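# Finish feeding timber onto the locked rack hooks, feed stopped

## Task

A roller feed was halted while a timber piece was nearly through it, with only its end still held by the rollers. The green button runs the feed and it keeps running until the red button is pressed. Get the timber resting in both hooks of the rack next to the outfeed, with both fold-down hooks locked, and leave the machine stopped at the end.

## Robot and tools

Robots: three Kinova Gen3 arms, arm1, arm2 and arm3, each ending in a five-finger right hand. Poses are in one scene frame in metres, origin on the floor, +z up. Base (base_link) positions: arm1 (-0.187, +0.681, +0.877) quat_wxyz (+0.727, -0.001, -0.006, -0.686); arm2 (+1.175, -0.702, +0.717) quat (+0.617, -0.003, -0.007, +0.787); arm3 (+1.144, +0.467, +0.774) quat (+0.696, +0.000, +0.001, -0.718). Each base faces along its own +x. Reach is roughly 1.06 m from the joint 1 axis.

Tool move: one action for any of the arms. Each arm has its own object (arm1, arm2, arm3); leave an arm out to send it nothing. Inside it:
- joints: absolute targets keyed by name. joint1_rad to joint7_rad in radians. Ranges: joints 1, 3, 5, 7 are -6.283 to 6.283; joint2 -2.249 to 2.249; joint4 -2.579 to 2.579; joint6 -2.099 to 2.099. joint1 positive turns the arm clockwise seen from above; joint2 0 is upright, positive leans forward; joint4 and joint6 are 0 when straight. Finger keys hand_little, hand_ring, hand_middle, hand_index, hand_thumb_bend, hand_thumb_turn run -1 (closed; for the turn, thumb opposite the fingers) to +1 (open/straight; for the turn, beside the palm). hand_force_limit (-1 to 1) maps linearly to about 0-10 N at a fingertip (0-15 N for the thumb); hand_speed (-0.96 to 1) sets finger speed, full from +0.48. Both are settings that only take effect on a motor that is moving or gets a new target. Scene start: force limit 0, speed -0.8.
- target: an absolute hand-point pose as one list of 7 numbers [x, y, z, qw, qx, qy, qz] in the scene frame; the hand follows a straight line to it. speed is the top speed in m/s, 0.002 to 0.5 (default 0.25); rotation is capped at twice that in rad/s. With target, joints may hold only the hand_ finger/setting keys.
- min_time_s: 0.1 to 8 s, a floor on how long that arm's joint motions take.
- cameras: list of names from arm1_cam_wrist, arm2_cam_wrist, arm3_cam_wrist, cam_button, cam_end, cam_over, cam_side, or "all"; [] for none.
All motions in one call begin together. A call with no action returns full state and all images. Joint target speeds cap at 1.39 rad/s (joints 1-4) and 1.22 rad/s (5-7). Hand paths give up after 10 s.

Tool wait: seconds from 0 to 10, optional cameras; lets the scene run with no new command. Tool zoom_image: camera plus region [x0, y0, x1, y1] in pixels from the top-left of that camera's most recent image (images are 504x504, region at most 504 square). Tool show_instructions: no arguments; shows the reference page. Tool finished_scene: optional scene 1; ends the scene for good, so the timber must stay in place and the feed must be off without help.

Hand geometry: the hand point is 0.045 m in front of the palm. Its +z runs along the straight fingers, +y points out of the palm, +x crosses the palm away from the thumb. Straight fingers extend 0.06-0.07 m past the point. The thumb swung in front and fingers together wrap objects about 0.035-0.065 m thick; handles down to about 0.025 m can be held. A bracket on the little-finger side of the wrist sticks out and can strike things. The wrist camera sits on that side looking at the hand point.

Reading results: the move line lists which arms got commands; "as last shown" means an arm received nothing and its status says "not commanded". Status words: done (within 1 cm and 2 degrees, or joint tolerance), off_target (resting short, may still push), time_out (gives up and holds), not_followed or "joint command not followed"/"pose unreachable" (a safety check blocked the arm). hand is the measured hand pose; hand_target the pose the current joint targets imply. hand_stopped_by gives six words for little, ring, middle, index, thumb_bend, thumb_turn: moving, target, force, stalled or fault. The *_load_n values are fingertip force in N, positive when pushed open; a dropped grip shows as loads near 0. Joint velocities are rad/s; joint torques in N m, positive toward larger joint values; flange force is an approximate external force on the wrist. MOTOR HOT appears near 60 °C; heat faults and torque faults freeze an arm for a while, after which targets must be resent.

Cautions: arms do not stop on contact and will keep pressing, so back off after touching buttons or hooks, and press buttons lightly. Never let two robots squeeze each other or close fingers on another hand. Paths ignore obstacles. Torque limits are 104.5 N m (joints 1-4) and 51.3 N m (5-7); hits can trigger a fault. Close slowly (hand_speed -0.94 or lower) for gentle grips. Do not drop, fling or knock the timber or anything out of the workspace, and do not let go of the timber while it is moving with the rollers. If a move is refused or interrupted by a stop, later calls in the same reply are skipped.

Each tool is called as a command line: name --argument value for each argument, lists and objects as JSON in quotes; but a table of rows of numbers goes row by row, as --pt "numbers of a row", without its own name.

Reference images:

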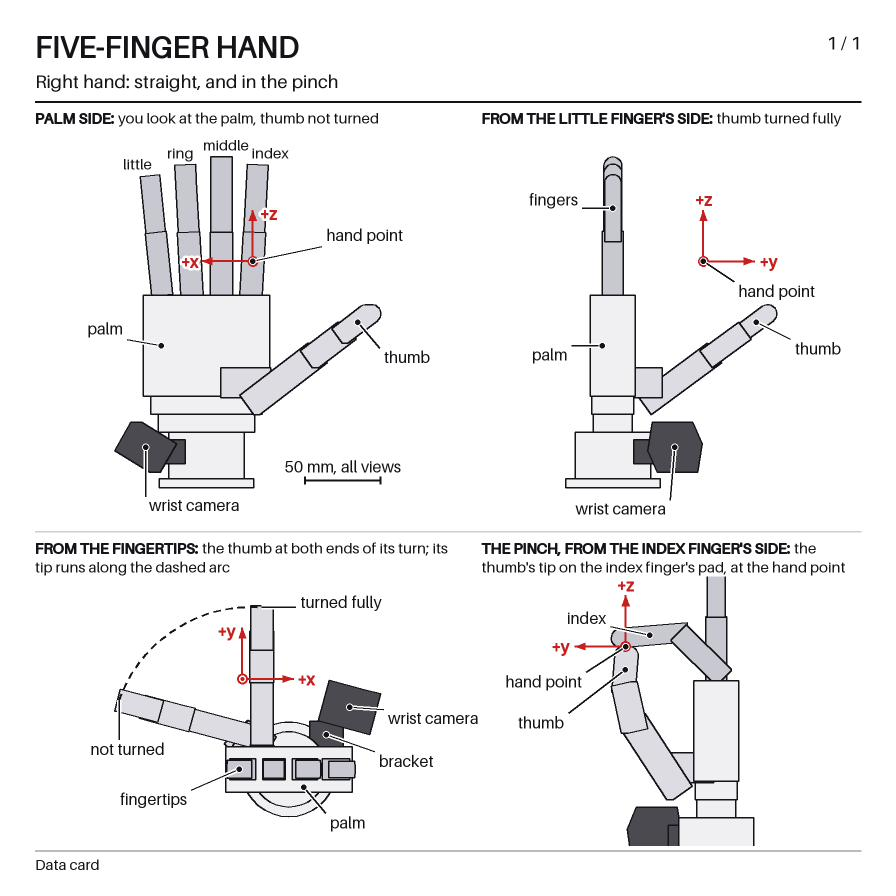

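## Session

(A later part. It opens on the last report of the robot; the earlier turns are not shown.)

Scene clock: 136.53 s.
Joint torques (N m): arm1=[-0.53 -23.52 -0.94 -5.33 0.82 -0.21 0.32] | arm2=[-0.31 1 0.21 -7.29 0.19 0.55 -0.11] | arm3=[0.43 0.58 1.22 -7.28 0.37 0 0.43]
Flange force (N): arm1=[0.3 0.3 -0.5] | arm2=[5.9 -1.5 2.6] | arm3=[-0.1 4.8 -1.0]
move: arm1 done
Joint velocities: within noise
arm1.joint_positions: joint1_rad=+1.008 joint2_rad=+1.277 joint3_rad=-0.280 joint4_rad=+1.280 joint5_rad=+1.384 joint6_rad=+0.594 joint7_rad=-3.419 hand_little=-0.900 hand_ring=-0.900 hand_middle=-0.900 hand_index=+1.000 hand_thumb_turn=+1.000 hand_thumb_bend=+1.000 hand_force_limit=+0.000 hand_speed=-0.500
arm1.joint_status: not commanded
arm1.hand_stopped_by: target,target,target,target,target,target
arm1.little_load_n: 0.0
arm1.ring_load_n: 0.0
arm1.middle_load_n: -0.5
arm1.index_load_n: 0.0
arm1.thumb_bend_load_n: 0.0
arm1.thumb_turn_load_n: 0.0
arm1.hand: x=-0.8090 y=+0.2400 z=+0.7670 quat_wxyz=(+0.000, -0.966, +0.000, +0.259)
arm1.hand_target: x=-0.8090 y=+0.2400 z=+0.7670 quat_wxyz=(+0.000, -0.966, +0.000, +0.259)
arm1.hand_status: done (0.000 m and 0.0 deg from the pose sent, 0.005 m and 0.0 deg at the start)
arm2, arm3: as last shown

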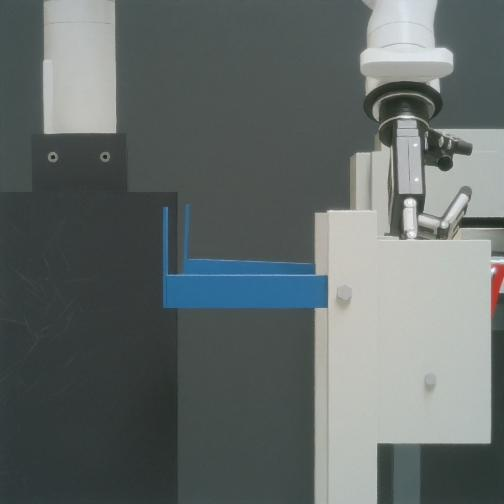

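move --arm1 '{"target": [-0.809, 0.24, 0.7645, 0, 0.9659, 0, -0.2588], "speed": 0.02}'

move --arm1 '{"target": [-0.809, 0.24, 0.7625, 0, 0.9659, 0, -0.2588], "speed": 0.02}' --cameras '["cam_end", "cam_over"]'

Scene clock: 137.97 s.
Joint torques (N m): arm1=[0.63 -19.08 -0.24 -4.27 0.51 -0.34 0.3] | arm2=[-0.26 0.99 0.18 -7.29 0.24 0.53 -0.11] | arm3=[0.37 0.58 1.24 -7.27 0.39 0.05 0.46]
Flange force (N): arm1=[-1.0 0.3 -8.4] | arm2=[5.9 -1.6 2.5] | arm3=[-0.1 5.0 -0.8]
move: arm1 done
Joint velocities: within noise
arm1.joint_positions: joint1_rad=+1.007 joint2_rad=+1.281 joint3_rad=-0.278 joint4_rad=+1.277 joint5_rad=+1.387 joint6_rad=+0.592 joint7_rad=-3.423 hand_little=-0.900 hand_ring=-0.900 hand_middle=-0.900 hand_index=+1.000 hand_thumb_turn=+1.000 hand_thumb_bend=+1.000 hand_force_limit=+0.000 hand_speed=-0.500
arm1.joint_status: not commanded
arm1.hand_stopped_by: target,target,target,target,target,target
arm1.little_load_n: 0.0
arm1.ring_load_n: 0.0
arm1.middle_load_n: 0.0
arm1.index_load_n: 0.0
arm1.thumb_bend_load_n: -0.5
arm1.thumb_turn_load_n: 0.0
arm1.hand: x=-0.8090 y=+0.2400 z=+0.7645 quat_wxyz=(+0.000, -0.966, +0.000, +0.259)
arm1.hand_target: x=-0.8090 y=+0.2400 z=+0.7645 quat_wxyz=(+0.000, -0.966, +0.000, +0.259)
arm1.hand_status: done (0.000 m and 0.0 deg from the pose sent, 0.002 m and 0.0 deg at the start)
arm2, arm3: as last shown
arm3.thumb_bend_load_n: -0.5
pictures: none

Scene clock: 138.93 s.
Joint torques (N m): arm1=[0.59 -18.84 -0.3 -4.3 0.47 -0.42 0.28] | arm2=[-0.25 1.03 0.2 -7.32 0.23 0.56 -0.12] | arm3=[0.4 0.58 1.23 -7.31 0.38 0.04 0.46]
Flange force (N): arm1=[-0.9 -0.1 -9.0] | arm2=[6.0 -1.5 2.8] | arm3=[0.0 5.0 -0.7]
move: arm1 done
Joint velocities: within noise
arm1.joint_positions: joint1_rad=+1.006 joint2_rad=+1.285 joint3_rad=-0.276 joint4_rad=+1.275 joint5_rad=+1.390 joint6_rad=+0.590 joint7_rad=-3.425 hand_little=-0.900 hand_ring=-0.900 hand_middle=-0.900 hand_index=+1.000 hand_thumb_turn=+1.000 hand_thumb_bend=+1.000 hand_force_limit=+0.000 hand_speed=-0.500
arm1.joint_status: not commanded
arm1.hand_stopped_by: target,target,target,target,target,target
arm1.little_load_n: 0.0
arm1.ring_load_n: 0.0
arm1.middle_load_n: 0.0
arm1.index_load_n: 0.0
arm1.thumb_bend_load_n: -0.5
arm1.thumb_turn_load_n: 0.0
arm1.hand: x=-0.8090 y=+0.2400 z=+0.7625 quat_wxyz=(+0.000, -0.966, +0.000, +0.259)
arm1.hand_target: x=-0.8090 y=+0.2400 z=+0.7625 quat_wxyz=(+0.000, -0.966, +0.000, +0.259)
arm1.hand_status: done (0.000 m and 0.0 deg from the pose sent, 0.002 m and 0.0 deg at the start)
arm2, arm3: as last shown
arm3.thumb_bend_load_n: 0.0

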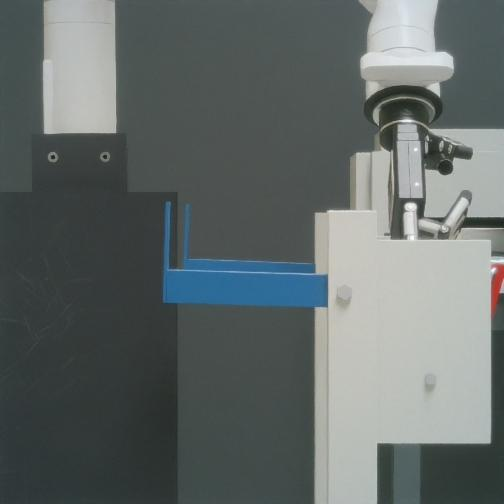

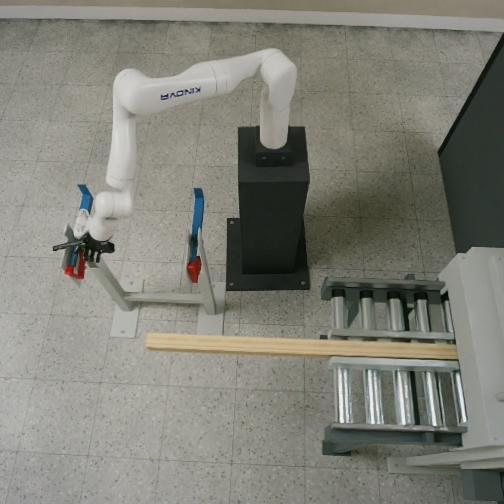

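move --arm1 '{"target": [-0.809, 0.24, 0.7615, 0, 0.9659, 0, -0.2588], "speed": 0.02}'

move --arm1 '{"target": [-0.809, 0.24, 0.7607, 0, 0.9659, 0, -0.2588], "speed": 0.02}' --cameras '["cam_end", "cam_over"]'

zoom_image --camera "cam_over" --region '[50, 210, 110, 280]'

Scene clock: 140.63 s.
Joint torques (N m): arm1=[0.67 -18.81 -0.19 -4.24 0.52 -0.43 0.31] | arm2=[-0.27 1.01 0.17 -7.29 0.21 0.54 -0.1] | arm3=[0.43 0.57 1.22 -7.3 0.44 0.02 0.45]
Flange force (N): arm1=[-1.1 0.3 -9.1] | arm2=[5.9 -1.6 2.6] | arm3=[0.0 4.9 -0.8]
move: arm1 done
Joint velocities: within noise
arm1.joint_positions: joint1_rad=+1.006 joint2_rad=+1.287 joint3_rad=-0.276 joint4_rad=+1.274 joint5_rad=+1.391 joint6_rad=+0.589 joint7_rad=-3.427 hand_little=-0.900 hand_ring=-0.900 hand_middle=-0.900 hand_index=+1.000 hand_thumb_turn=+1.000 hand_thumb_bend=+1.000 hand_force_limit=+0.000 hand_speed=-0.500
arm1.joint_status: not commanded
arm1.hand_stopped_by: target,target,target,target,target,target
arm1.little_load_n: 0.0
arm1.ring_load_n: 0.5
arm1.middle_load_n: 0.0
arm1.index_load_n: 0.5
arm1.thumb_bend_load_n: 0.0
arm1.thumb_turn_load_n: 0.0
arm1.hand: x=-0.8090 y=+0.2400 z=+0.7615 quat_wxyz=(+0.000, -0.966, +0.000, +0.259)
arm1.hand_target: x=-0.8090 y=+0.2400 z=+0.7615 quat_wxyz=(+0.000, -0.966, +0.000, +0.259)
arm1.hand_status: done (0.000 m and 0.0 deg from the pose sent, 0.001 m and 0.0 deg at the start)
arm2.joint_positions: joint1_rad=+0.708 joint2_rad=-0.282 joint3_rad=-0.151 joint4_rad=+1.554 joint5_rad=+0.035 joint6_rad=+1.956 joint7_rad=-1.768 hand_little=+1.000 hand_ring=+1.000 hand_middle=+1.000 hand_index=+1.000 hand_thumb_turn=+1.000 hand_thumb_bend=+1.000 hand_force_limit=+0.000 hand_speed=-0.800
arm2.joint_status: not commanded
arm2.hand_stopped_by: target,target,target,target,target,target
arm2.little_load_n: 0.0
arm2.ring_load_n: 0.0
arm2.middle_load_n: 0.0
arm2.index_load_n: 0.0
arm2.thumb_bend_load_n: 0.0
arm2.thumb_turn_load_n: -0.5
arm2.hand: x=+1.2083 y=-0.5110 z=+1.1721 quat_wxyz=(+0.001, +0.495, -0.867, +0.057)
arm2.hand_target: x=+1.2083 y=-0.5110 z=+1.1721 quat_wxyz=(+0.001, +0.495, -0.867, +0.057)
arm2.hand_status: not commanded
arm3.joint_positions: joint1_rad=+0.362 joint2_rad=-0.482 joint3_rad=-0.168 joint4_rad=+1.635 joint5_rad=-0.061 joint6_rad=+1.896 joint7_rad=-2.109 hand_little=+1.000 hand_ring=+1.000 hand_middle=+1.000 hand_index=+1.000 hand_thumb_turn=+1.000 hand_thumb_bend=+1.000 hand_force_limit=+0.000 hand_speed=-0.800
arm3.joint_status: not commanded
arm3.hand_stopped_by: target,target,target,target,target,target
arm3.little_load_n: 0.0
arm3.ring_load_n: 0.0
arm3.middle_load_n: 0.0
arm3.index_load_n: 0.0
arm3.thumb_bend_load_n: 0.0
arm3.thumb_turn_load_n: 0.0
arm3.hand: x=+1.1452 y=+0.2838 z=+1.2405 quat_wxyz=(-0.027, -0.917, -0.396, +0.034)
arm3.hand_target: x=+1.1452 y=+0.2838 z=+1.2405 quat_wxyz=(-0.027, -0.917, -0.396, +0.034)
arm3.hand_status: not commanded
pictures: none

Scene clock: 141.60 s.
Joint torques (N m): arm1=[0.75 -18.48 -0.17 -4.19 0.45 -0.37 0.26] | arm2=[-0.25 0.99 0.2 -7.33 0.23 0.55 -0.13] | arm3=[0.41 0.59 1.19 -7.22 0.37 0.03 0.42]
Flange force (N): arm1=[-1.1 0.1 -9.6] | arm2=[5.9 -1.6 2.8] | arm3=[-0.2 4.7 -1.1]
move: arm1 done
Joint velocities: within noise
arm1.joint_positions: joint1_rad=+1.006 joint2_rad=+1.289 joint3_rad=-0.275 joint4_rad=+1.273 joint5_rad=+1.392 joint6_rad=+0.589 joint7_rad=-3.428 hand_little=-0.900 hand_ring=-0.900 hand_middle=-0.900 hand_index=+1.000 hand_thumb_turn=+1.000 hand_thumb_bend=+1.000 hand_force_limit=+0.000 hand_speed=-0.500
arm1.joint_status: not commanded
arm1.hand_stopped_by: target,target,target,target,target,target
arm1.little_load_n: 0.0
arm1.ring_load_n: 0.0
arm1.middle_load_n: 0.0
arm1.index_load_n: 0.0
arm1.thumb_bend_load_n: 0.0
arm1.thumb_turn_load_n: 0.0
arm1.hand: x=-0.8090 y=+0.2400 z=+0.7607 quat_wxyz=(+0.000, -0.966, +0.000, +0.259)
arm1.hand_target: x=-0.8090 y=+0.2400 z=+0.7607 quat_wxyz=(+0.000, -0.966, +0.000, +0.259)
arm1.hand_status: done (0.000 m and 0.0 deg from the pose sent, 0.001 m and 0.0 deg at the start)
arm2, arm3: as last shown
arm2.thumb_turn_load_n: 0.0

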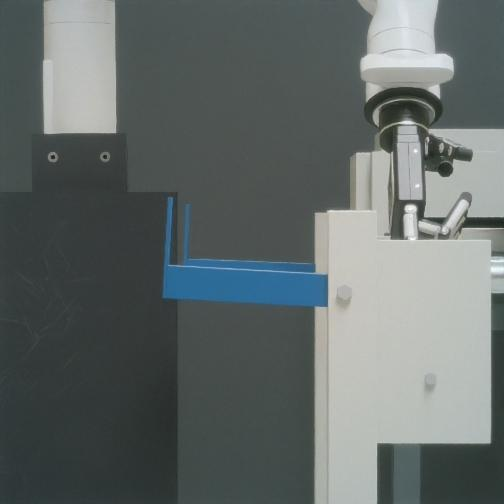

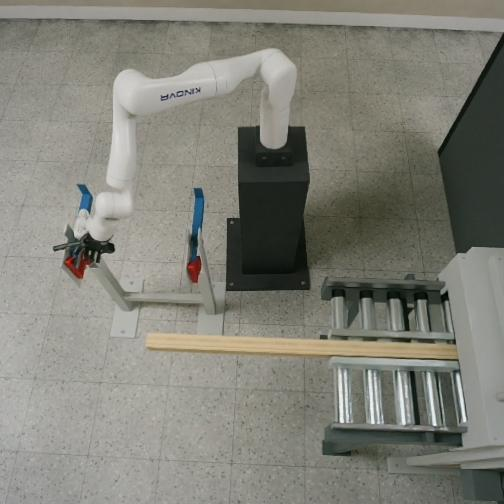

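Scaled by 7.200 from the camera's image (finer frame: 720x720).

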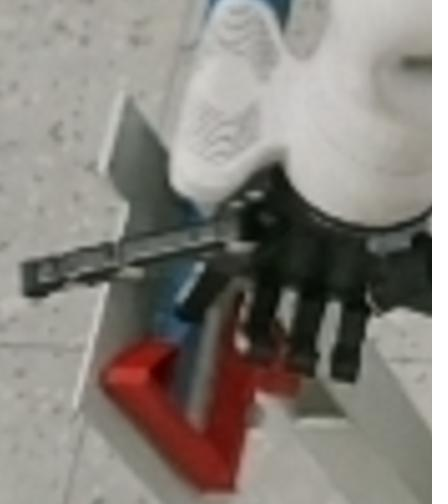

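move --arm1 '{"target": [-0.809, 0.24, 0.87, 0, 0.9659, 0, -0.2588], "speed": 0.1}' --cameras '["cam_end", "cam_over"]'

zoom_image --camera "cam_over" --region '[40, 170, 140, 290]'

zoom_image --camera "cam_end" --region '[150, 180, 350, 340]'

Scene clock: 143.97 s.
Joint torques (N m): arm1=[-0.54 -22.87 -1.58 -6.02 0.96 -0.43 0.34] | arm2=[-0.23 1.05 0.16 -7.29 0.21 0.54 -0.11] | arm3=[0.39 0.59 1.28 -7.26 0.43 0.02 0.48]
Flange force (N): arm1=[0.1 0.4 -0.5] | arm2=[6.0 -1.7 2.6] | arm3=[0.1 5.2 -1.0]
move: arm1 done
Joint velocities: within noise
arm1.joint_positions: joint1_rad=+1.053 joint2_rad=+1.089 joint3_rad=-0.367 joint4_rad=+1.341 joint5_rad=+1.241 joint6_rad=+0.697 joint7_rad=-3.241 hand_little=-0.900 hand_ring=-0.900 hand_middle=-0.900 hand_index=+1.000 hand_thumb_turn=+1.000 hand_thumb_bend=+1.000 hand_force_limit=+0.000 hand_speed=-0.500
arm1.joint_status: not commanded
arm1.hand_stopped_by: target,target,target,target,target,target
arm1.little_load_n: 0.0
arm1.ring_load_n: 0.0
arm1.middle_load_n: 0.0
arm1.index_load_n: 0.0
arm1.thumb_bend_load_n: 0.0
arm1.thumb_turn_load_n: 0.0
arm1.hand: x=-0.8090 y=+0.2400 z=+0.8700 quat_wxyz=(+0.000, -0.966, +0.000, +0.259)
arm1.hand_target: x=-0.8090 y=+0.2400 z=+0.8700 quat_wxyz=(+0.000, -0.966, +0.000, +0.259)
arm1.hand_status: done (0.000 m and 0.0 deg from the pose sent, 0.109 m and 0.0 deg at the start)
arm2, arm3: as last shown

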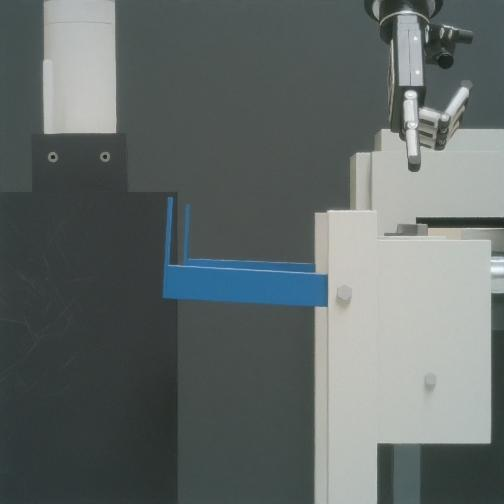

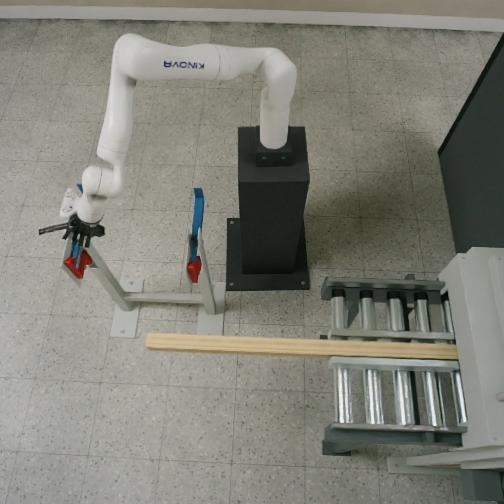

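Scaled by 4.200 from the camera's image (finer frame: 720x720).

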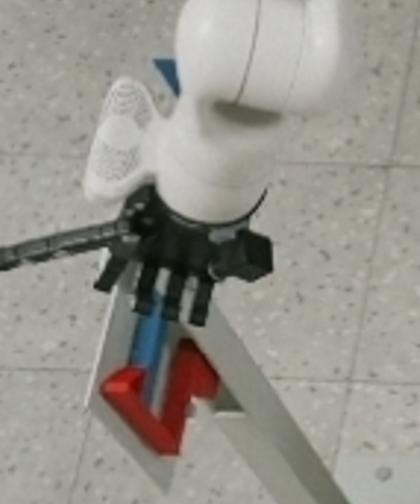

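Scaled by 2.520 from the camera's image (finer frame: 720x720).

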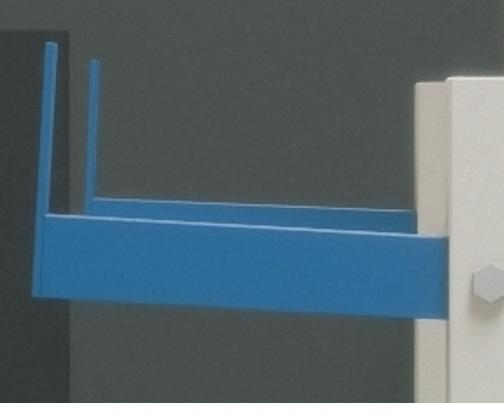

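move --arm2 '{"target": [0.92, -0.5, 1.1, 0.001, 0.495, -0.867, 0.057]}' --arm1 '{"target": [-0.62, 0.24, 0.98, 0, 0.9659, 0, -0.2588], "joints": {"hand_little": 1, "hand_ring": 1, "hand_middle": 1}}' --cameras '["arm2_cam_wrist", "cam_button", "arm3_cam_wrist"]'

Scene clock: 155.03 s.
Joint torques (N m): arm1=[-0.45 -17.4 -1.33 -5.41 1.05 0.04 0.25] | arm2=[-0.18 2.96 0.93 -7.5 0.01 0.65 -0.11] | arm3=[0.41 0.6 1.25 -7.31 0.43 0.05 0.45]
Flange force (N): arm1=[0.0 0.3 -1.1] | arm2=no reading | arm3=[0.0 5.0 -0.7]
move: arm1 done; arm2 done
Joint velocities: within noise
arm1.joint_positions: joint1_rad=+0.862 joint2_rad=+0.712 joint3_rad=-0.444 joint4_rad=+1.803 joint5_rad=+1.194 joint6_rad=+0.822 joint7_rad=-3.572 hand_little=+1.000 hand_ring=+1.000 hand_middle=+1.000 hand_index=+1.000 hand_thumb_turn=+1.000 hand_thumb_bend=+1.000 hand_force_limit=+0.000 hand_speed=-0.500
arm1.joint_status: all done
arm1.hand_stopped_by: target,target,target,target,target,target
arm1.little_load_n: 0.0
arm1.ring_load_n: 0.0
arm1.middle_load_n: 0.0
arm1.index_load_n: 0.0
arm1.thumb_bend_load_n: 0.0
arm1.thumb_turn_load_n: 0.0
arm1.hand: x=-0.6200 y=+0.2400 z=+0.9800 quat_wxyz=(+0.000, -0.966, +0.000, +0.259)
arm1.hand_target: x=-0.6200 y=+0.2400 z=+0.9800 quat_wxyz=(+0.000, -0.966, +0.000, +0.259)
arm1.hand_status: done (0.000 m and 0.0 deg from the pose sent, 0.219 m and 0.0 deg at the start)
arm2.joint_positions: joint1_rad=+0.754 joint2_rad=-0.114 joint3_rad=-1.302 joint4_rad=+1.575 joint5_rad=-0.158 joint6_rad=+1.703 joint7_rad=-2.897 hand_little=+1.000 hand_ring=+1.000 hand_middle=+1.000 hand_index=+1.000 hand_thumb_turn=+1.000 hand_thumb_bend=+1.000 hand_force_limit=+0.000 hand_speed=-0.800
arm2.joint_status: not commanded
arm2.hand_stopped_by: target,target,target,target,target,target
arm2.little_load_n: 0.0
arm2.ring_load_n: 0.0
arm2.middle_load_n: 0.0
arm2.index_load_n: 0.0
arm2.thumb_bend_load_n: 0.0
arm2.thumb_turn_load_n: 0.0
arm2.hand: x=+0.9200 y=-0.5000 z=+1.1000 quat_wxyz=(+0.001, +0.495, -0.867, +0.057)
arm2.hand_target: x=+0.9200 y=-0.5000 z=+1.1000 quat_wxyz=(+0.001, +0.495, -0.867, +0.057)
arm2.hand_status: done (0.000 m and 0.0 deg from the pose sent, 0.297 m and 0.1 deg at the start)
arm3: as last shown
pictures: arm2_cam_wrist, arm3_cam_wrist, cam_button

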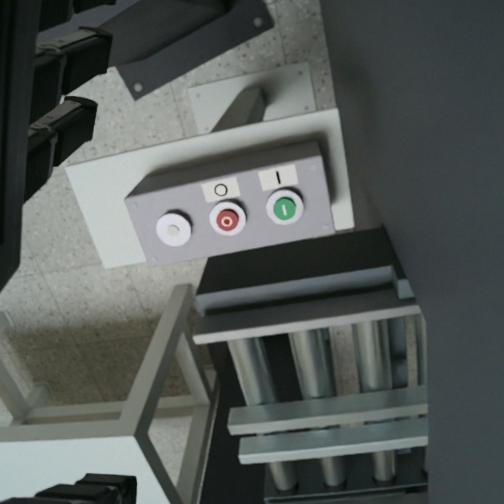

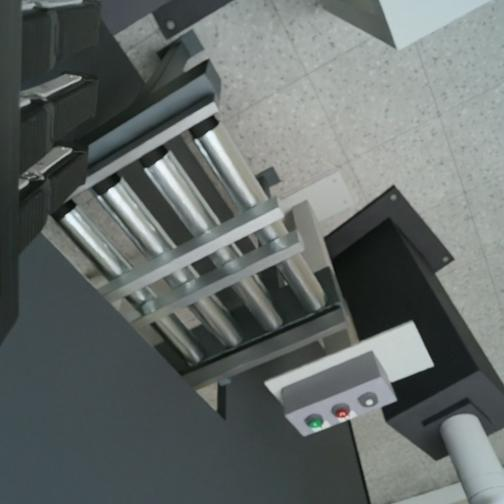

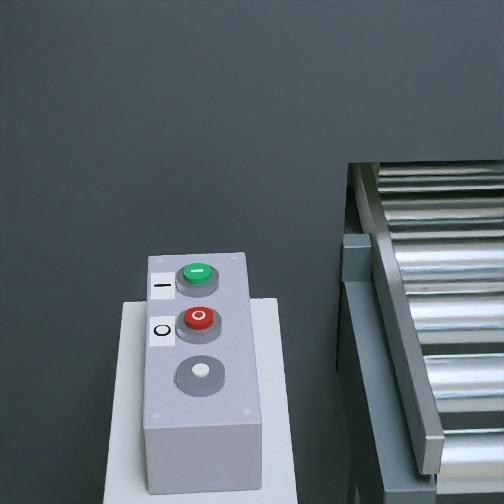

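move --arm2 '{"target": [0.9335, -0.362, 1.0, 0, 0.4966, -0.868, 0], "speed": 0.2, "joints": {"hand_little": -0.9, "hand_ring": -0.9, "hand_middle": -0.9, "hand_speed": -0.5}}' --cameras '["arm2_cam_wrist", "cam_button", "arm3_cam_wrist"]'

zoom_image --camera "arm3_cam_wrist" --region '[250, 300, 450, 500]'

Scene clock: 161.63 s.
Joint torques (N m): arm1=[-0.51 -17.33 -1.4 -5.46 0.99 0.01 0.33] | arm2=[-0.13 -4.38 -2.19 -7.25 0.08 0.36 -0.12] | arm3=[0.37 0.54 1.24 -7.23 0.39 0.03 0.45]
Flange force (N): arm1=[0.4 -0.1 -0.9] | arm2=[3.8 -10.2 -3.9] | arm3=[-0.2 5.1 -1.1]
move: arm2 done
Joint velocities: within noise
arm1, arm3: as last shown
arm2.joint_positions: joint1_rad=+0.580 joint2_rad=+0.304 joint3_rad=-1.285 joint4_rad=+1.741 joint5_rad=+0.286 joint6_rad=+1.317 joint7_rad=-3.107 hand_little=-0.900 hand_ring=-0.900 hand_middle=-0.900 hand_index=+1.000 hand_thumb_turn=+1.000 hand_thumb_bend=+1.000 hand_force_limit=+0.000 hand_speed=-0.500
arm2.joint_status: all done
arm2.hand_stopped_by: target,target,target,target,target,target
arm2.little_load_n: 0.0
arm2.ring_load_n: 0.0
arm2.middle_load_n: 0.0
arm2.index_load_n: 0.0
arm2.thumb_bend_load_n: 0.0
arm2.thumb_turn_load_n: 0.0
arm2.hand: x=+0.9335 y=-0.3620 z=+1.0000 quat_wxyz=(+0.000, +0.497, -0.868, +0.000)
arm2.hand_target: x=+0.9335 y=-0.3620 z=+1.0000 quat_wxyz=(+0.000, +0.497, -0.868, +0.000)
arm2.hand_status: done (0.000 m and 0.0 deg from the pose sent, 0.171 m and 6.5 deg at the start)
pictures: arm2_cam_wrist, arm3_cam_wrist, cam_button

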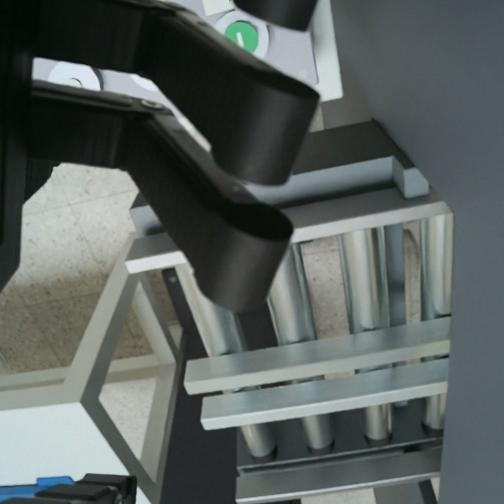

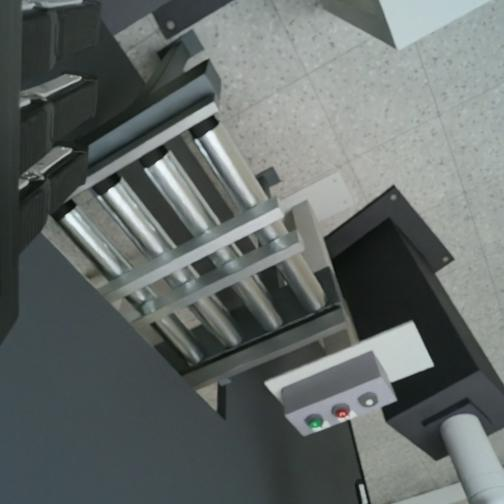

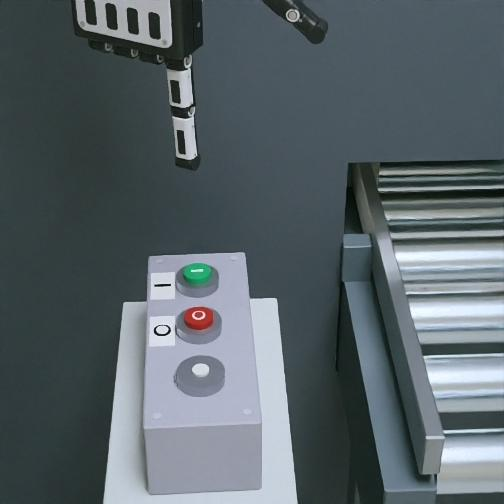

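Scaled by 2.520 from the camera's image (finer frame: 720x720).

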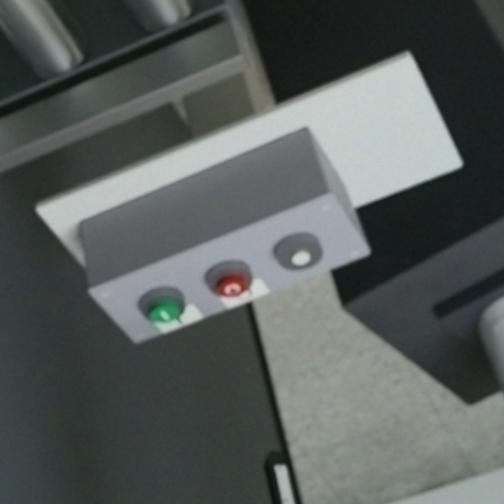

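move --arm2 '{"target": [0.9335, -0.362, 0.94, 0, 0.4966, -0.868, 0], "speed": 0.15}' --cameras '["cam_button"]'

move --arm2 '{"target": [0.8835, -0.352, 0.94, 0, 0.4966, -0.868, 0], "speed": 0.15}' --cameras '["cam_button", "arm3_cam_wrist"]'

Scene clock: 163.57 s.
Joint torques (N m): arm1=[-0.47 -17.38 -1.31 -5.48 0.97 -0.01 0.29] | arm2=[-0.09 -5.44 -2.54 -6.58 0.06 0.39 -0.1] | arm3=[0.43 0.58 1.27 -7.26 0.41 0.05 0.46]
Flange force (N): arm1=[0.4 0.0 -1.0] | arm2=[3.2 -8.3 -5.2] | arm3=[0.0 5.1 -0.9]
move: arm2 done
Joint velocities: within noise
arm1, arm3: as last shown
arm1.little_load_n: 0.5
arm2.joint_positions: joint1_rad=+0.504 joint2_rad=+0.378 joint3_rad=-1.227 joint4_rad=+1.878 joint5_rad=+0.375 joint6_rad=+1.151 joint7_rad=-3.199 hand_little=-0.900 hand_ring=-0.900 hand_middle=-0.900 hand_index=+1.000 hand_thumb_turn=+1.000 hand_thumb_bend=+1.000 hand_force_limit=+0.000 hand_speed=-0.500
arm2.joint_status: not commanded
arm2.hand_stopped_by: target,target,target,target,target,target
arm2.little_load_n: 0.0
arm2.ring_load_n: 0.0
arm2.middle_load_n: 0.5
arm2.index_load_n: 0.0
arm2.thumb_bend_load_n: 0.0
arm2.thumb_turn_load_n: 0.0
arm2.hand: x=+0.9335 y=-0.3620 z=+0.9400 quat_wxyz=(+0.000, +0.497, -0.868, +0.000)
arm2.hand_target: x=+0.9335 y=-0.3620 z=+0.9400 quat_wxyz=(+0.000, +0.497, -0.868, +0.000)
arm2.hand_status: done (0.000 m and 0.0 deg from the pose sent, 0.060 m and 0.0 deg at the start)
arm3.thumb_bend_load_n: -0.5

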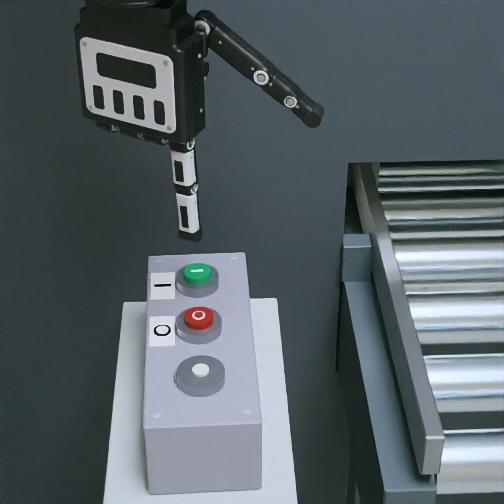

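Scene clock: 164.53 s.
Joint torques (N m): arm1=[-0.51 -17.36 -1.36 -5.42 0.99 0.03 0.3] | arm2=[-0.08 -7.44 -3.14 -6.57 0.07 0.39 -0.13] | arm3=[0.4 0.57 1.22 -7.25 0.4 0.04 0.46]
Flange force (N): arm1=[0.2 0.0 -0.9] | arm2=[2.0 -7.8 -4.5] | arm3=[-0.1 5.0 -1.0]
move: arm2 done
Joint velocities: within noise
arm1, arm3: as last shown
arm1.little_load_n: 0.0
arm2.joint_positions: joint1_rad=+0.302 joint2_rad=+0.463 joint3_rad=-1.161 joint4_rad=+1.767 joint5_rad=+0.440 joint6_rad=+1.204 joint7_rad=-3.323 hand_little=-0.900 hand_ring=-0.900 hand_middle=-0.900 hand_index=+1.000 hand_thumb_turn=+1.000 hand_thumb_bend=+1.000 hand_force_limit=+0.000 hand_speed=-0.500
arm2.joint_status: not commanded
arm2.hand_stopped_by: target,target,target,target,target,target
arm2.little_load_n: 0.0
arm2.ring_load_n: 0.0
arm2.middle_load_n: 0.0
arm2.index_load_n: 0.0
arm2.thumb_bend_load_n: 0.0
arm2.thumb_turn_load_n: 0.0
arm2.hand: x=+0.8835 y=-0.3520 z=+0.9400 quat_wxyz=(+0.000, +0.497, -0.868, +0.000)
arm2.hand_target: x=+0.8835 y=-0.3520 z=+0.9400 quat_wxyz=(+0.000, +0.497, -0.868, +0.000)
arm2.hand_status: done (0.000 m and 0.0 deg from the pose sent, 0.051 m and 0.0 deg at the start)
arm3.thumb_bend_load_n: 0.0
pictures: arm3_cam_wrist, cam_button

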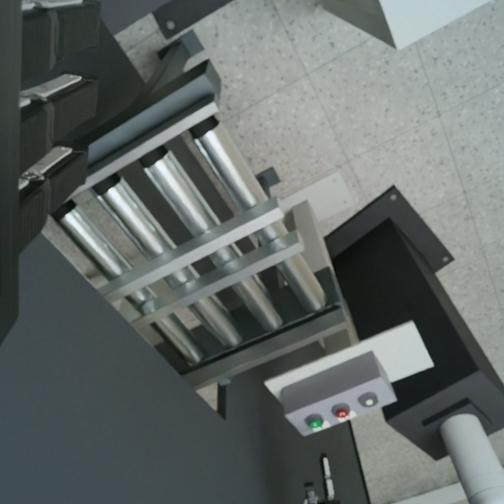

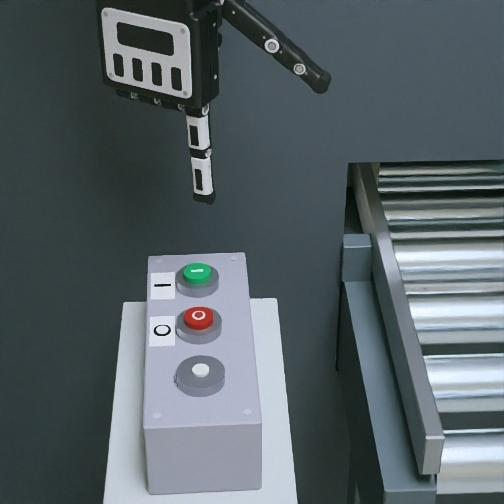

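zoom_image --camera "arm3_cam_wrist" --region '[264, 384, 384, 504]'

Scaled by 4.200 from the camera's image (finer frame: 720x720).

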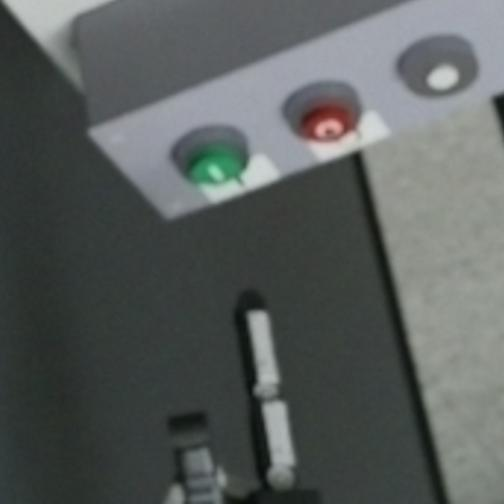

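move --arm2 '{"target": [0.8763, -0.3566, 0.91, 0, 0.4966, -0.868, 0], "speed": 0.15}' --arm1 '{"target": [-0.3, 0.2, 1.1, 0, 1, 0, 0], "speed": 0.25}'

move --arm1 '{"target": [0.1, 0.06, 1.1, 0, 1, 0, 0], "speed": 0.25}' --cameras '["cam_button", "arm1_cam_wrist", "cam_over", "cam_side"]'

Scene clock: 170.90 s.
Joint torques (N m): arm1=[-0.39 -13.17 -2.66 -7 0.23 -0.54 0.31] | arm2=[-0.09 -7.93 -3.24 -6.15 0.05 0.4 -0.14] | arm3=[0.39 0.59 1.26 -7.26 0.39 0.06 0.45]
Flange force (N): arm1=[0.2 -0.2 -1.6] | arm2=[1.7 -7.3 -5.2] | arm3=[-0.1 5.1 -0.8]
move: arm1 done; arm2 done
Joint velocities: within noise
arm1.joint_positions: joint1_rad=+0.768 joint2_rad=+0.478 joint3_rad=-0.863 joint4_rad=+1.636 joint5_rad=+0.388 joint6_rad=+1.217 joint7_rad=-3.380 hand_little=+1.000 hand_ring=+1.000 hand_middle=+1.000 hand_index=+1.000 hand_thumb_turn=+1.000 hand_thumb_bend=+1.000 hand_force_limit=+0.000 hand_speed=-0.500
arm1.joint_status: not commanded
arm1.hand_stopped_by: target,target,target,target,target,target
arm1.little_load_n: 0.0
arm1.ring_load_n: 0.5
arm1.middle_load_n: 0.5
arm1.index_load_n: 0.0
arm1.thumb_bend_load_n: 0.0
arm1.thumb_turn_load_n: 0.0
arm1.hand: x=-0.3000 y=+0.2000 z=+1.1000 quat_wxyz=(+0.000, -1.000, +0.000, +0.000)
arm1.hand_target: x=-0.3000 y=+0.2000 z=+1.1000 quat_wxyz=(+0.000, -1.000, +0.000, +0.000)
arm1.hand_status: done (0.000 m and 0.0 deg from the pose sent, 0.344 m and 30.0 deg at the start)
arm2.joint_positions: joint1_rad=+0.247 joint2_rad=+0.503 joint3_rad=-1.126 joint4_rad=+1.821 joint5_rad=+0.487 joint6_rad=+1.129 joint7_rad=-3.387 hand_little=-0.900 hand_ring=-0.900 hand_middle=-0.900 hand_index=+1.000 hand_thumb_turn=+1.000 hand_thumb_bend=+1.000 hand_force_limit=+0.000 hand_speed=-0.500
arm2.joint_status: not commanded
arm2.hand_stopped_by: target,target,target,target,target,target
arm2.little_load_n: 0.0
arm2.ring_load_n: 0.0
arm2.middle_load_n: 0.0
arm2.index_load_n: 0.0
arm2.thumb_bend_load_n: 0.0
arm2.thumb_turn_load_n: 0.0
arm2.hand: x=+0.8763 y=-0.3566 z=+0.9100 quat_wxyz=(+0.000, +0.497, -0.868, +0.000)
arm2.hand_target: x=+0.8763 y=-0.3566 z=+0.9100 quat_wxyz=(+0.000, +0.497, -0.868, +0.000)
arm2.hand_status: done (0.000 m and 0.0 deg from the pose sent, 0.031 m and 0.0 deg at the start)
arm3: as last shown
pictures: none

Scene clock: 173.33 s.
Joint torques (N m): arm1=[-0.33 -23.07 -2.16 -6.63 0.26 -0.48 0.32] | arm2=[-0.07 -7.96 -3.25 -6.18 0.09 0.38 -0.11] | arm3=[0.36 0.56 1.23 -7.24 0.4 0.03 0.45]
Flange force (N): arm1=[-0.2 -0.4 -0.8] | arm2=[1.8 -7.3 -5.1] | arm3=[-0.1 5.0 -1.0]
move: arm1 done
Joint velocities: within noise
arm1.joint_positions: joint1_rad=-0.301 joint2_rad=+0.984 joint3_rad=-0.736 joint4_rad=+0.628 joint5_rad=+0.594 joint6_rad=+1.669 joint7_rad=-3.908 hand_little=+1.000 hand_ring=+1.000 hand_middle=+1.000 hand_index=+1.000 hand_thumb_turn=+1.000 hand_thumb_bend=+1.000 hand_force_limit=+0.000 hand_speed=-0.500
arm1.joint_status: not commanded
arm1.hand_stopped_by: target,target,target,target,target,target
arm1.little_load_n: 0.0
arm1.ring_load_n: 0.0
arm1.middle_load_n: 0.0
arm1.index_load_n: 0.0
arm1.thumb_bend_load_n: -0.5
arm1.thumb_turn_load_n: 0.0
arm1.hand: x=+0.1000 y=+0.0600 z=+1.1000 quat_wxyz=(+0.000, -1.000, +0.000, +0.000)
arm1.hand_target: x=+0.1000 y=+0.0600 z=+1.1000 quat_wxyz=(+0.000, -1.000, +0.000, +0.000)
arm1.hand_status: done (0.000 m and 0.0 deg from the pose sent, 0.424 m and 0.0 deg at the start)
arm2: as last shown
arm2.thumb_turn_load_n: -0.5
arm3.joint_positions: joint1_rad=+0.362 joint2_rad=-0.482 joint3_rad=-0.168 joint4_rad=+1.635 joint5_rad=-0.061 joint6_rad=+1.896 joint7_rad=-2.109 hand_little=+1.000 hand_ring=+1.000 hand_middle=+1.000 hand_index=+1.000 hand_thumb_turn=+1.000 hand_thumb_bend=+1.000 hand_force_limit=+0.000 hand_speed=-0.800
arm3.joint_status: not commanded
arm3.hand_stopped_by: target,target,target,target,target,target
arm3.little_load_n: 0.0
arm3.ring_load_n: 0.0
arm3.middle_load_n: 0.0
arm3.index_load_n: 0.0
arm3.thumb_bend_load_n: 0.0
arm3.thumb_turn_load_n: 0.0
arm3.hand: x=+1.1452 y=+0.2838 z=+1.2405 quat_wxyz=(-0.027, -0.917, -0.396, +0.034)
arm3.hand_target: x=+1.1452 y=+0.2838 z=+1.2405 quat_wxyz=(-0.027, -0.917, -0.396, +0.034)
arm3.hand_status: not commanded
pictures: arm1_cam_wrist, cam_button, cam_over, cam_side

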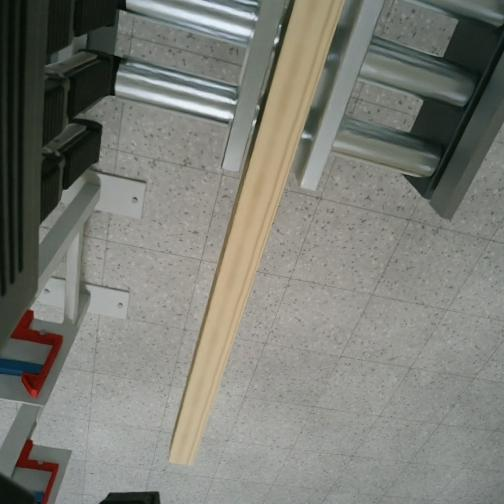

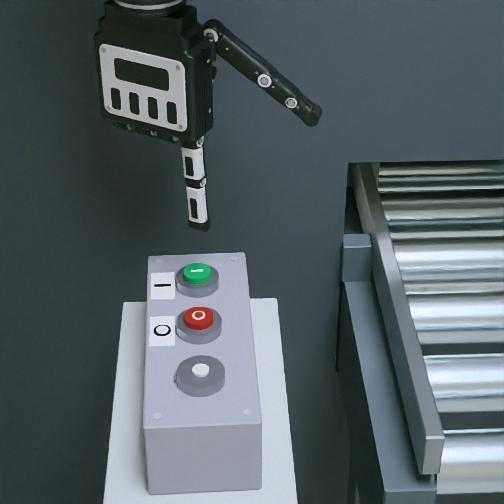

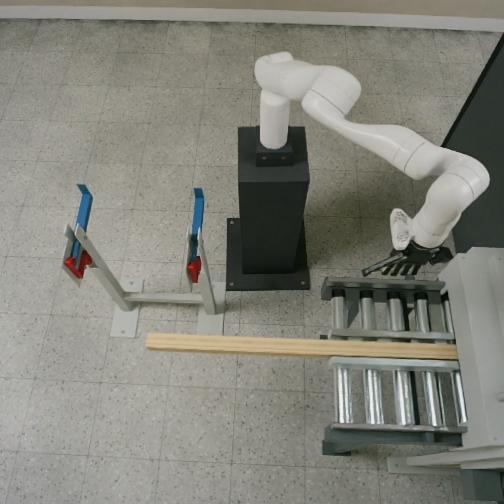

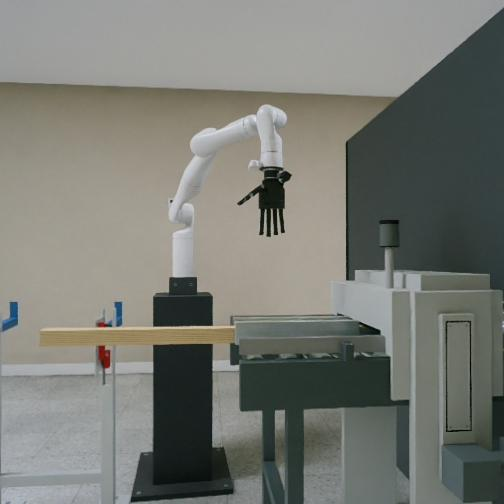

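zoom_image --camera "arm1_cam_wrist" --region '[150, 100, 400, 350]'

zoom_image --camera "arm1_cam_wrist" --region '[140, 380, 240, 480]'

zoom_image --camera "cam_side" --region '[220, 290, 420, 410]'

Scaled by 2.016 from the camera's image (finer frame: 720x720).

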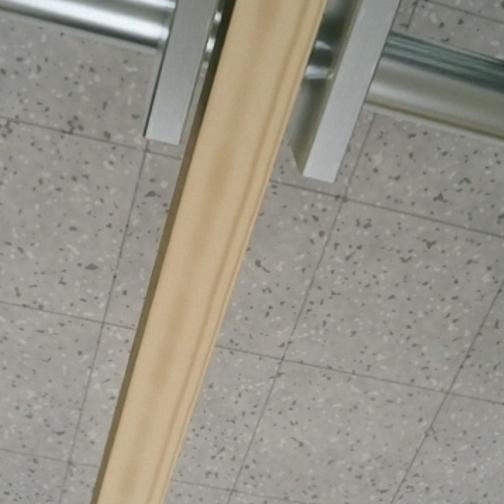

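Scaled by 5.040 from the camera's image (finer frame: 720x720).

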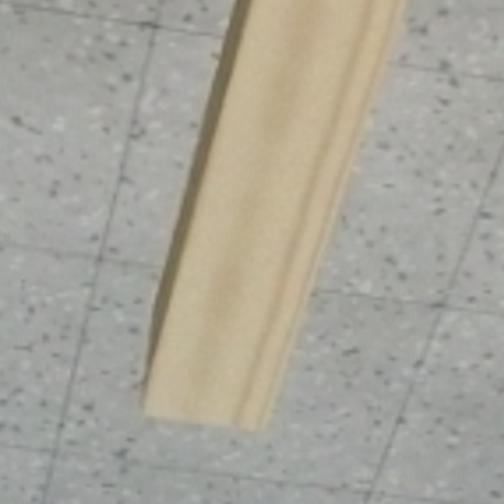

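Scaled by 2.520 from the camera's image (finer frame: 720x720).

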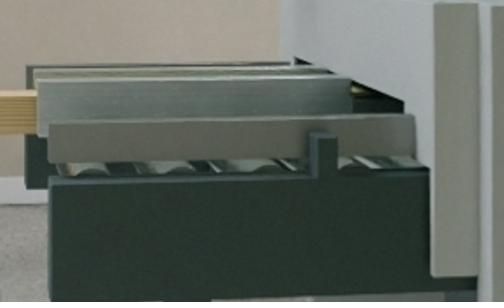

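zoom_image --camera "cam_over" --region '[350, 200, 470, 320]'

zoom_image --camera "cam_over" --region '[130, 310, 230, 370]'

zoom_image --camera "cam_side" --region '[220, 150, 340, 270]'

Scaled by 4.200 from the camera's image (finer frame: 720x720).

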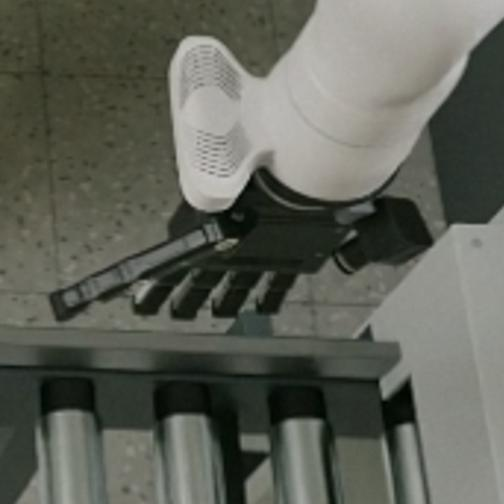

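Scaled by 5.040 from the camera's image (finer frame: 720x720).

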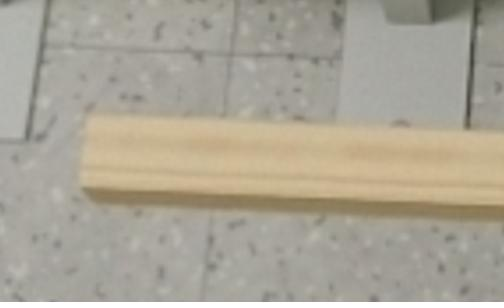

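Scaled by 4.200 from the camera's image (finer frame: 720x720).

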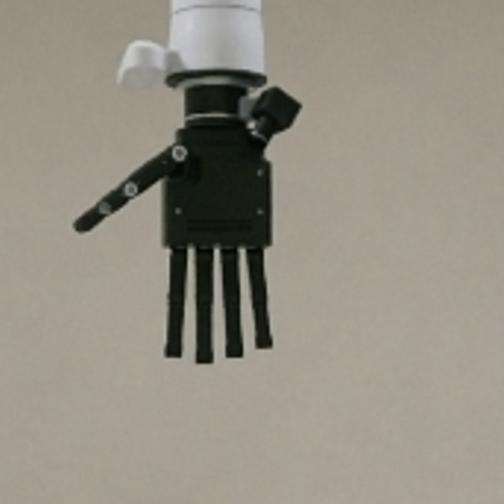

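move --arm1 '{"target": [-0.12, 0.03, 0.88, 0, 1, 0, 0], "speed": 0.25, "joints": {"hand_thumb_turn": -1}}' --cameras '["cam_over", "cam_side", "arm1_cam_wrist"]'

zoom_image --camera "cam_over" --region '[240, 270, 360, 390]'

zoom_image --camera "cam_side" --region '[160, 240, 280, 360]'

Scene clock: 197.57 s.
Joint torques (N m): arm1=[-0.39 -21.9 -3.86 -5.49 0.23 -0.52 0.31] | arm2=[-0.11 -7.94 -3.26 -6.2 0.08 0.4 -0.13] | arm3=[0.42 0.59 1.21 -7.23 0.39 0.02 0.47]
Flange force (N): arm1=[0.0 -0.1 -1.1] | arm2=[1.7 -7.5 -5.1] | arm3=[-0.1 4.9 -1.1]
move: arm1 done
Joint velocities: within noise
arm1.joint_positions: joint1_rad=+0.171 joint2_rad=+1.094 joint3_rad=-0.692 joint4_rad=+1.218 joint5_rad=+0.703 joint6_rad=+1.079 joint7_rad=-3.782 hand_little=+1.000 hand_ring=+1.000 hand_middle=+1.000 hand_index=+1.000 hand_thumb_turn=-1.000 hand_thumb_bend=+1.000 hand_force_limit=+0.000 hand_speed=-0.500
arm1.joint_status: all done
arm1.hand_stopped_by: target,target,target,target,target,target
arm1.little_load_n: 0.0
arm1.ring_load_n: 0.0
arm1.middle_load_n: 0.0
arm1.index_load_n: 0.0
arm1.thumb_bend_load_n: 0.0
arm1.thumb_turn_load_n: 0.0
arm1.hand: x=-0.1200 y=+0.0300 z=+0.8800 quat_wxyz=(+0.000, -1.000, +0.000, +0.000)
arm1.hand_target: x=-0.1200 y=+0.0300 z=+0.8800 quat_wxyz=(+0.000, -1.000, +0.000, +0.000)
arm1.hand_status: done (0.000 m and 0.0 deg from the pose sent, 0.313 m and 0.0 deg at the start)
arm2, arm3: as last shown
arm2.ring_load_n: 0.5
arm2.thumb_turn_load_n: 0.0
pictures: arm1_cam_wrist, cam_over, cam_side

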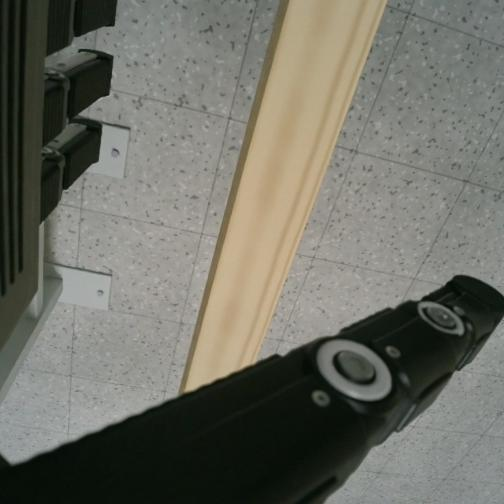

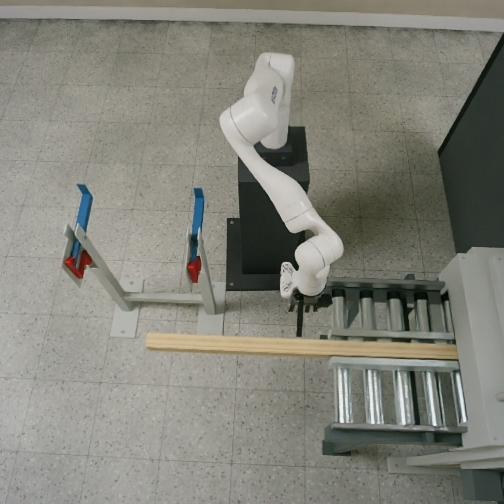

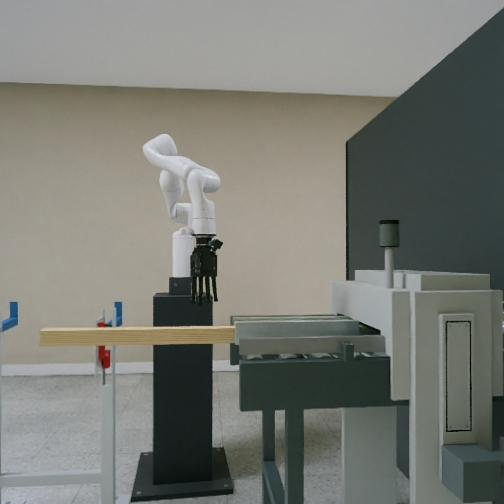

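Scaled by 4.200 from the camera's image (finer frame: 720x720).

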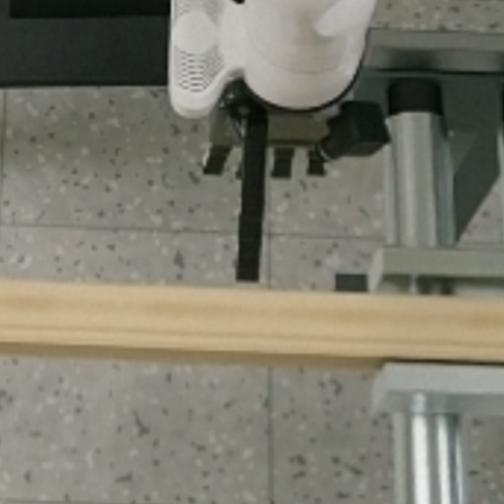

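Scaled by 4.200 from the camera's image (finer frame: 720x720).

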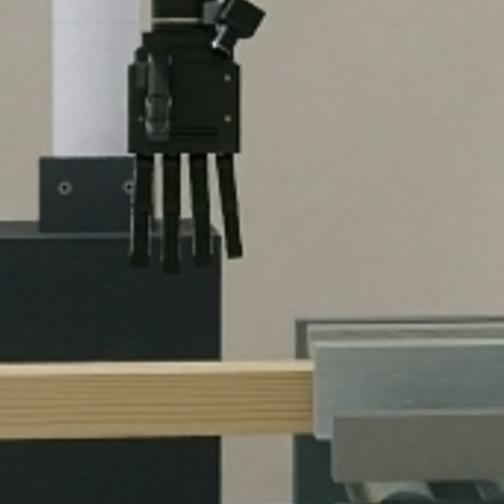

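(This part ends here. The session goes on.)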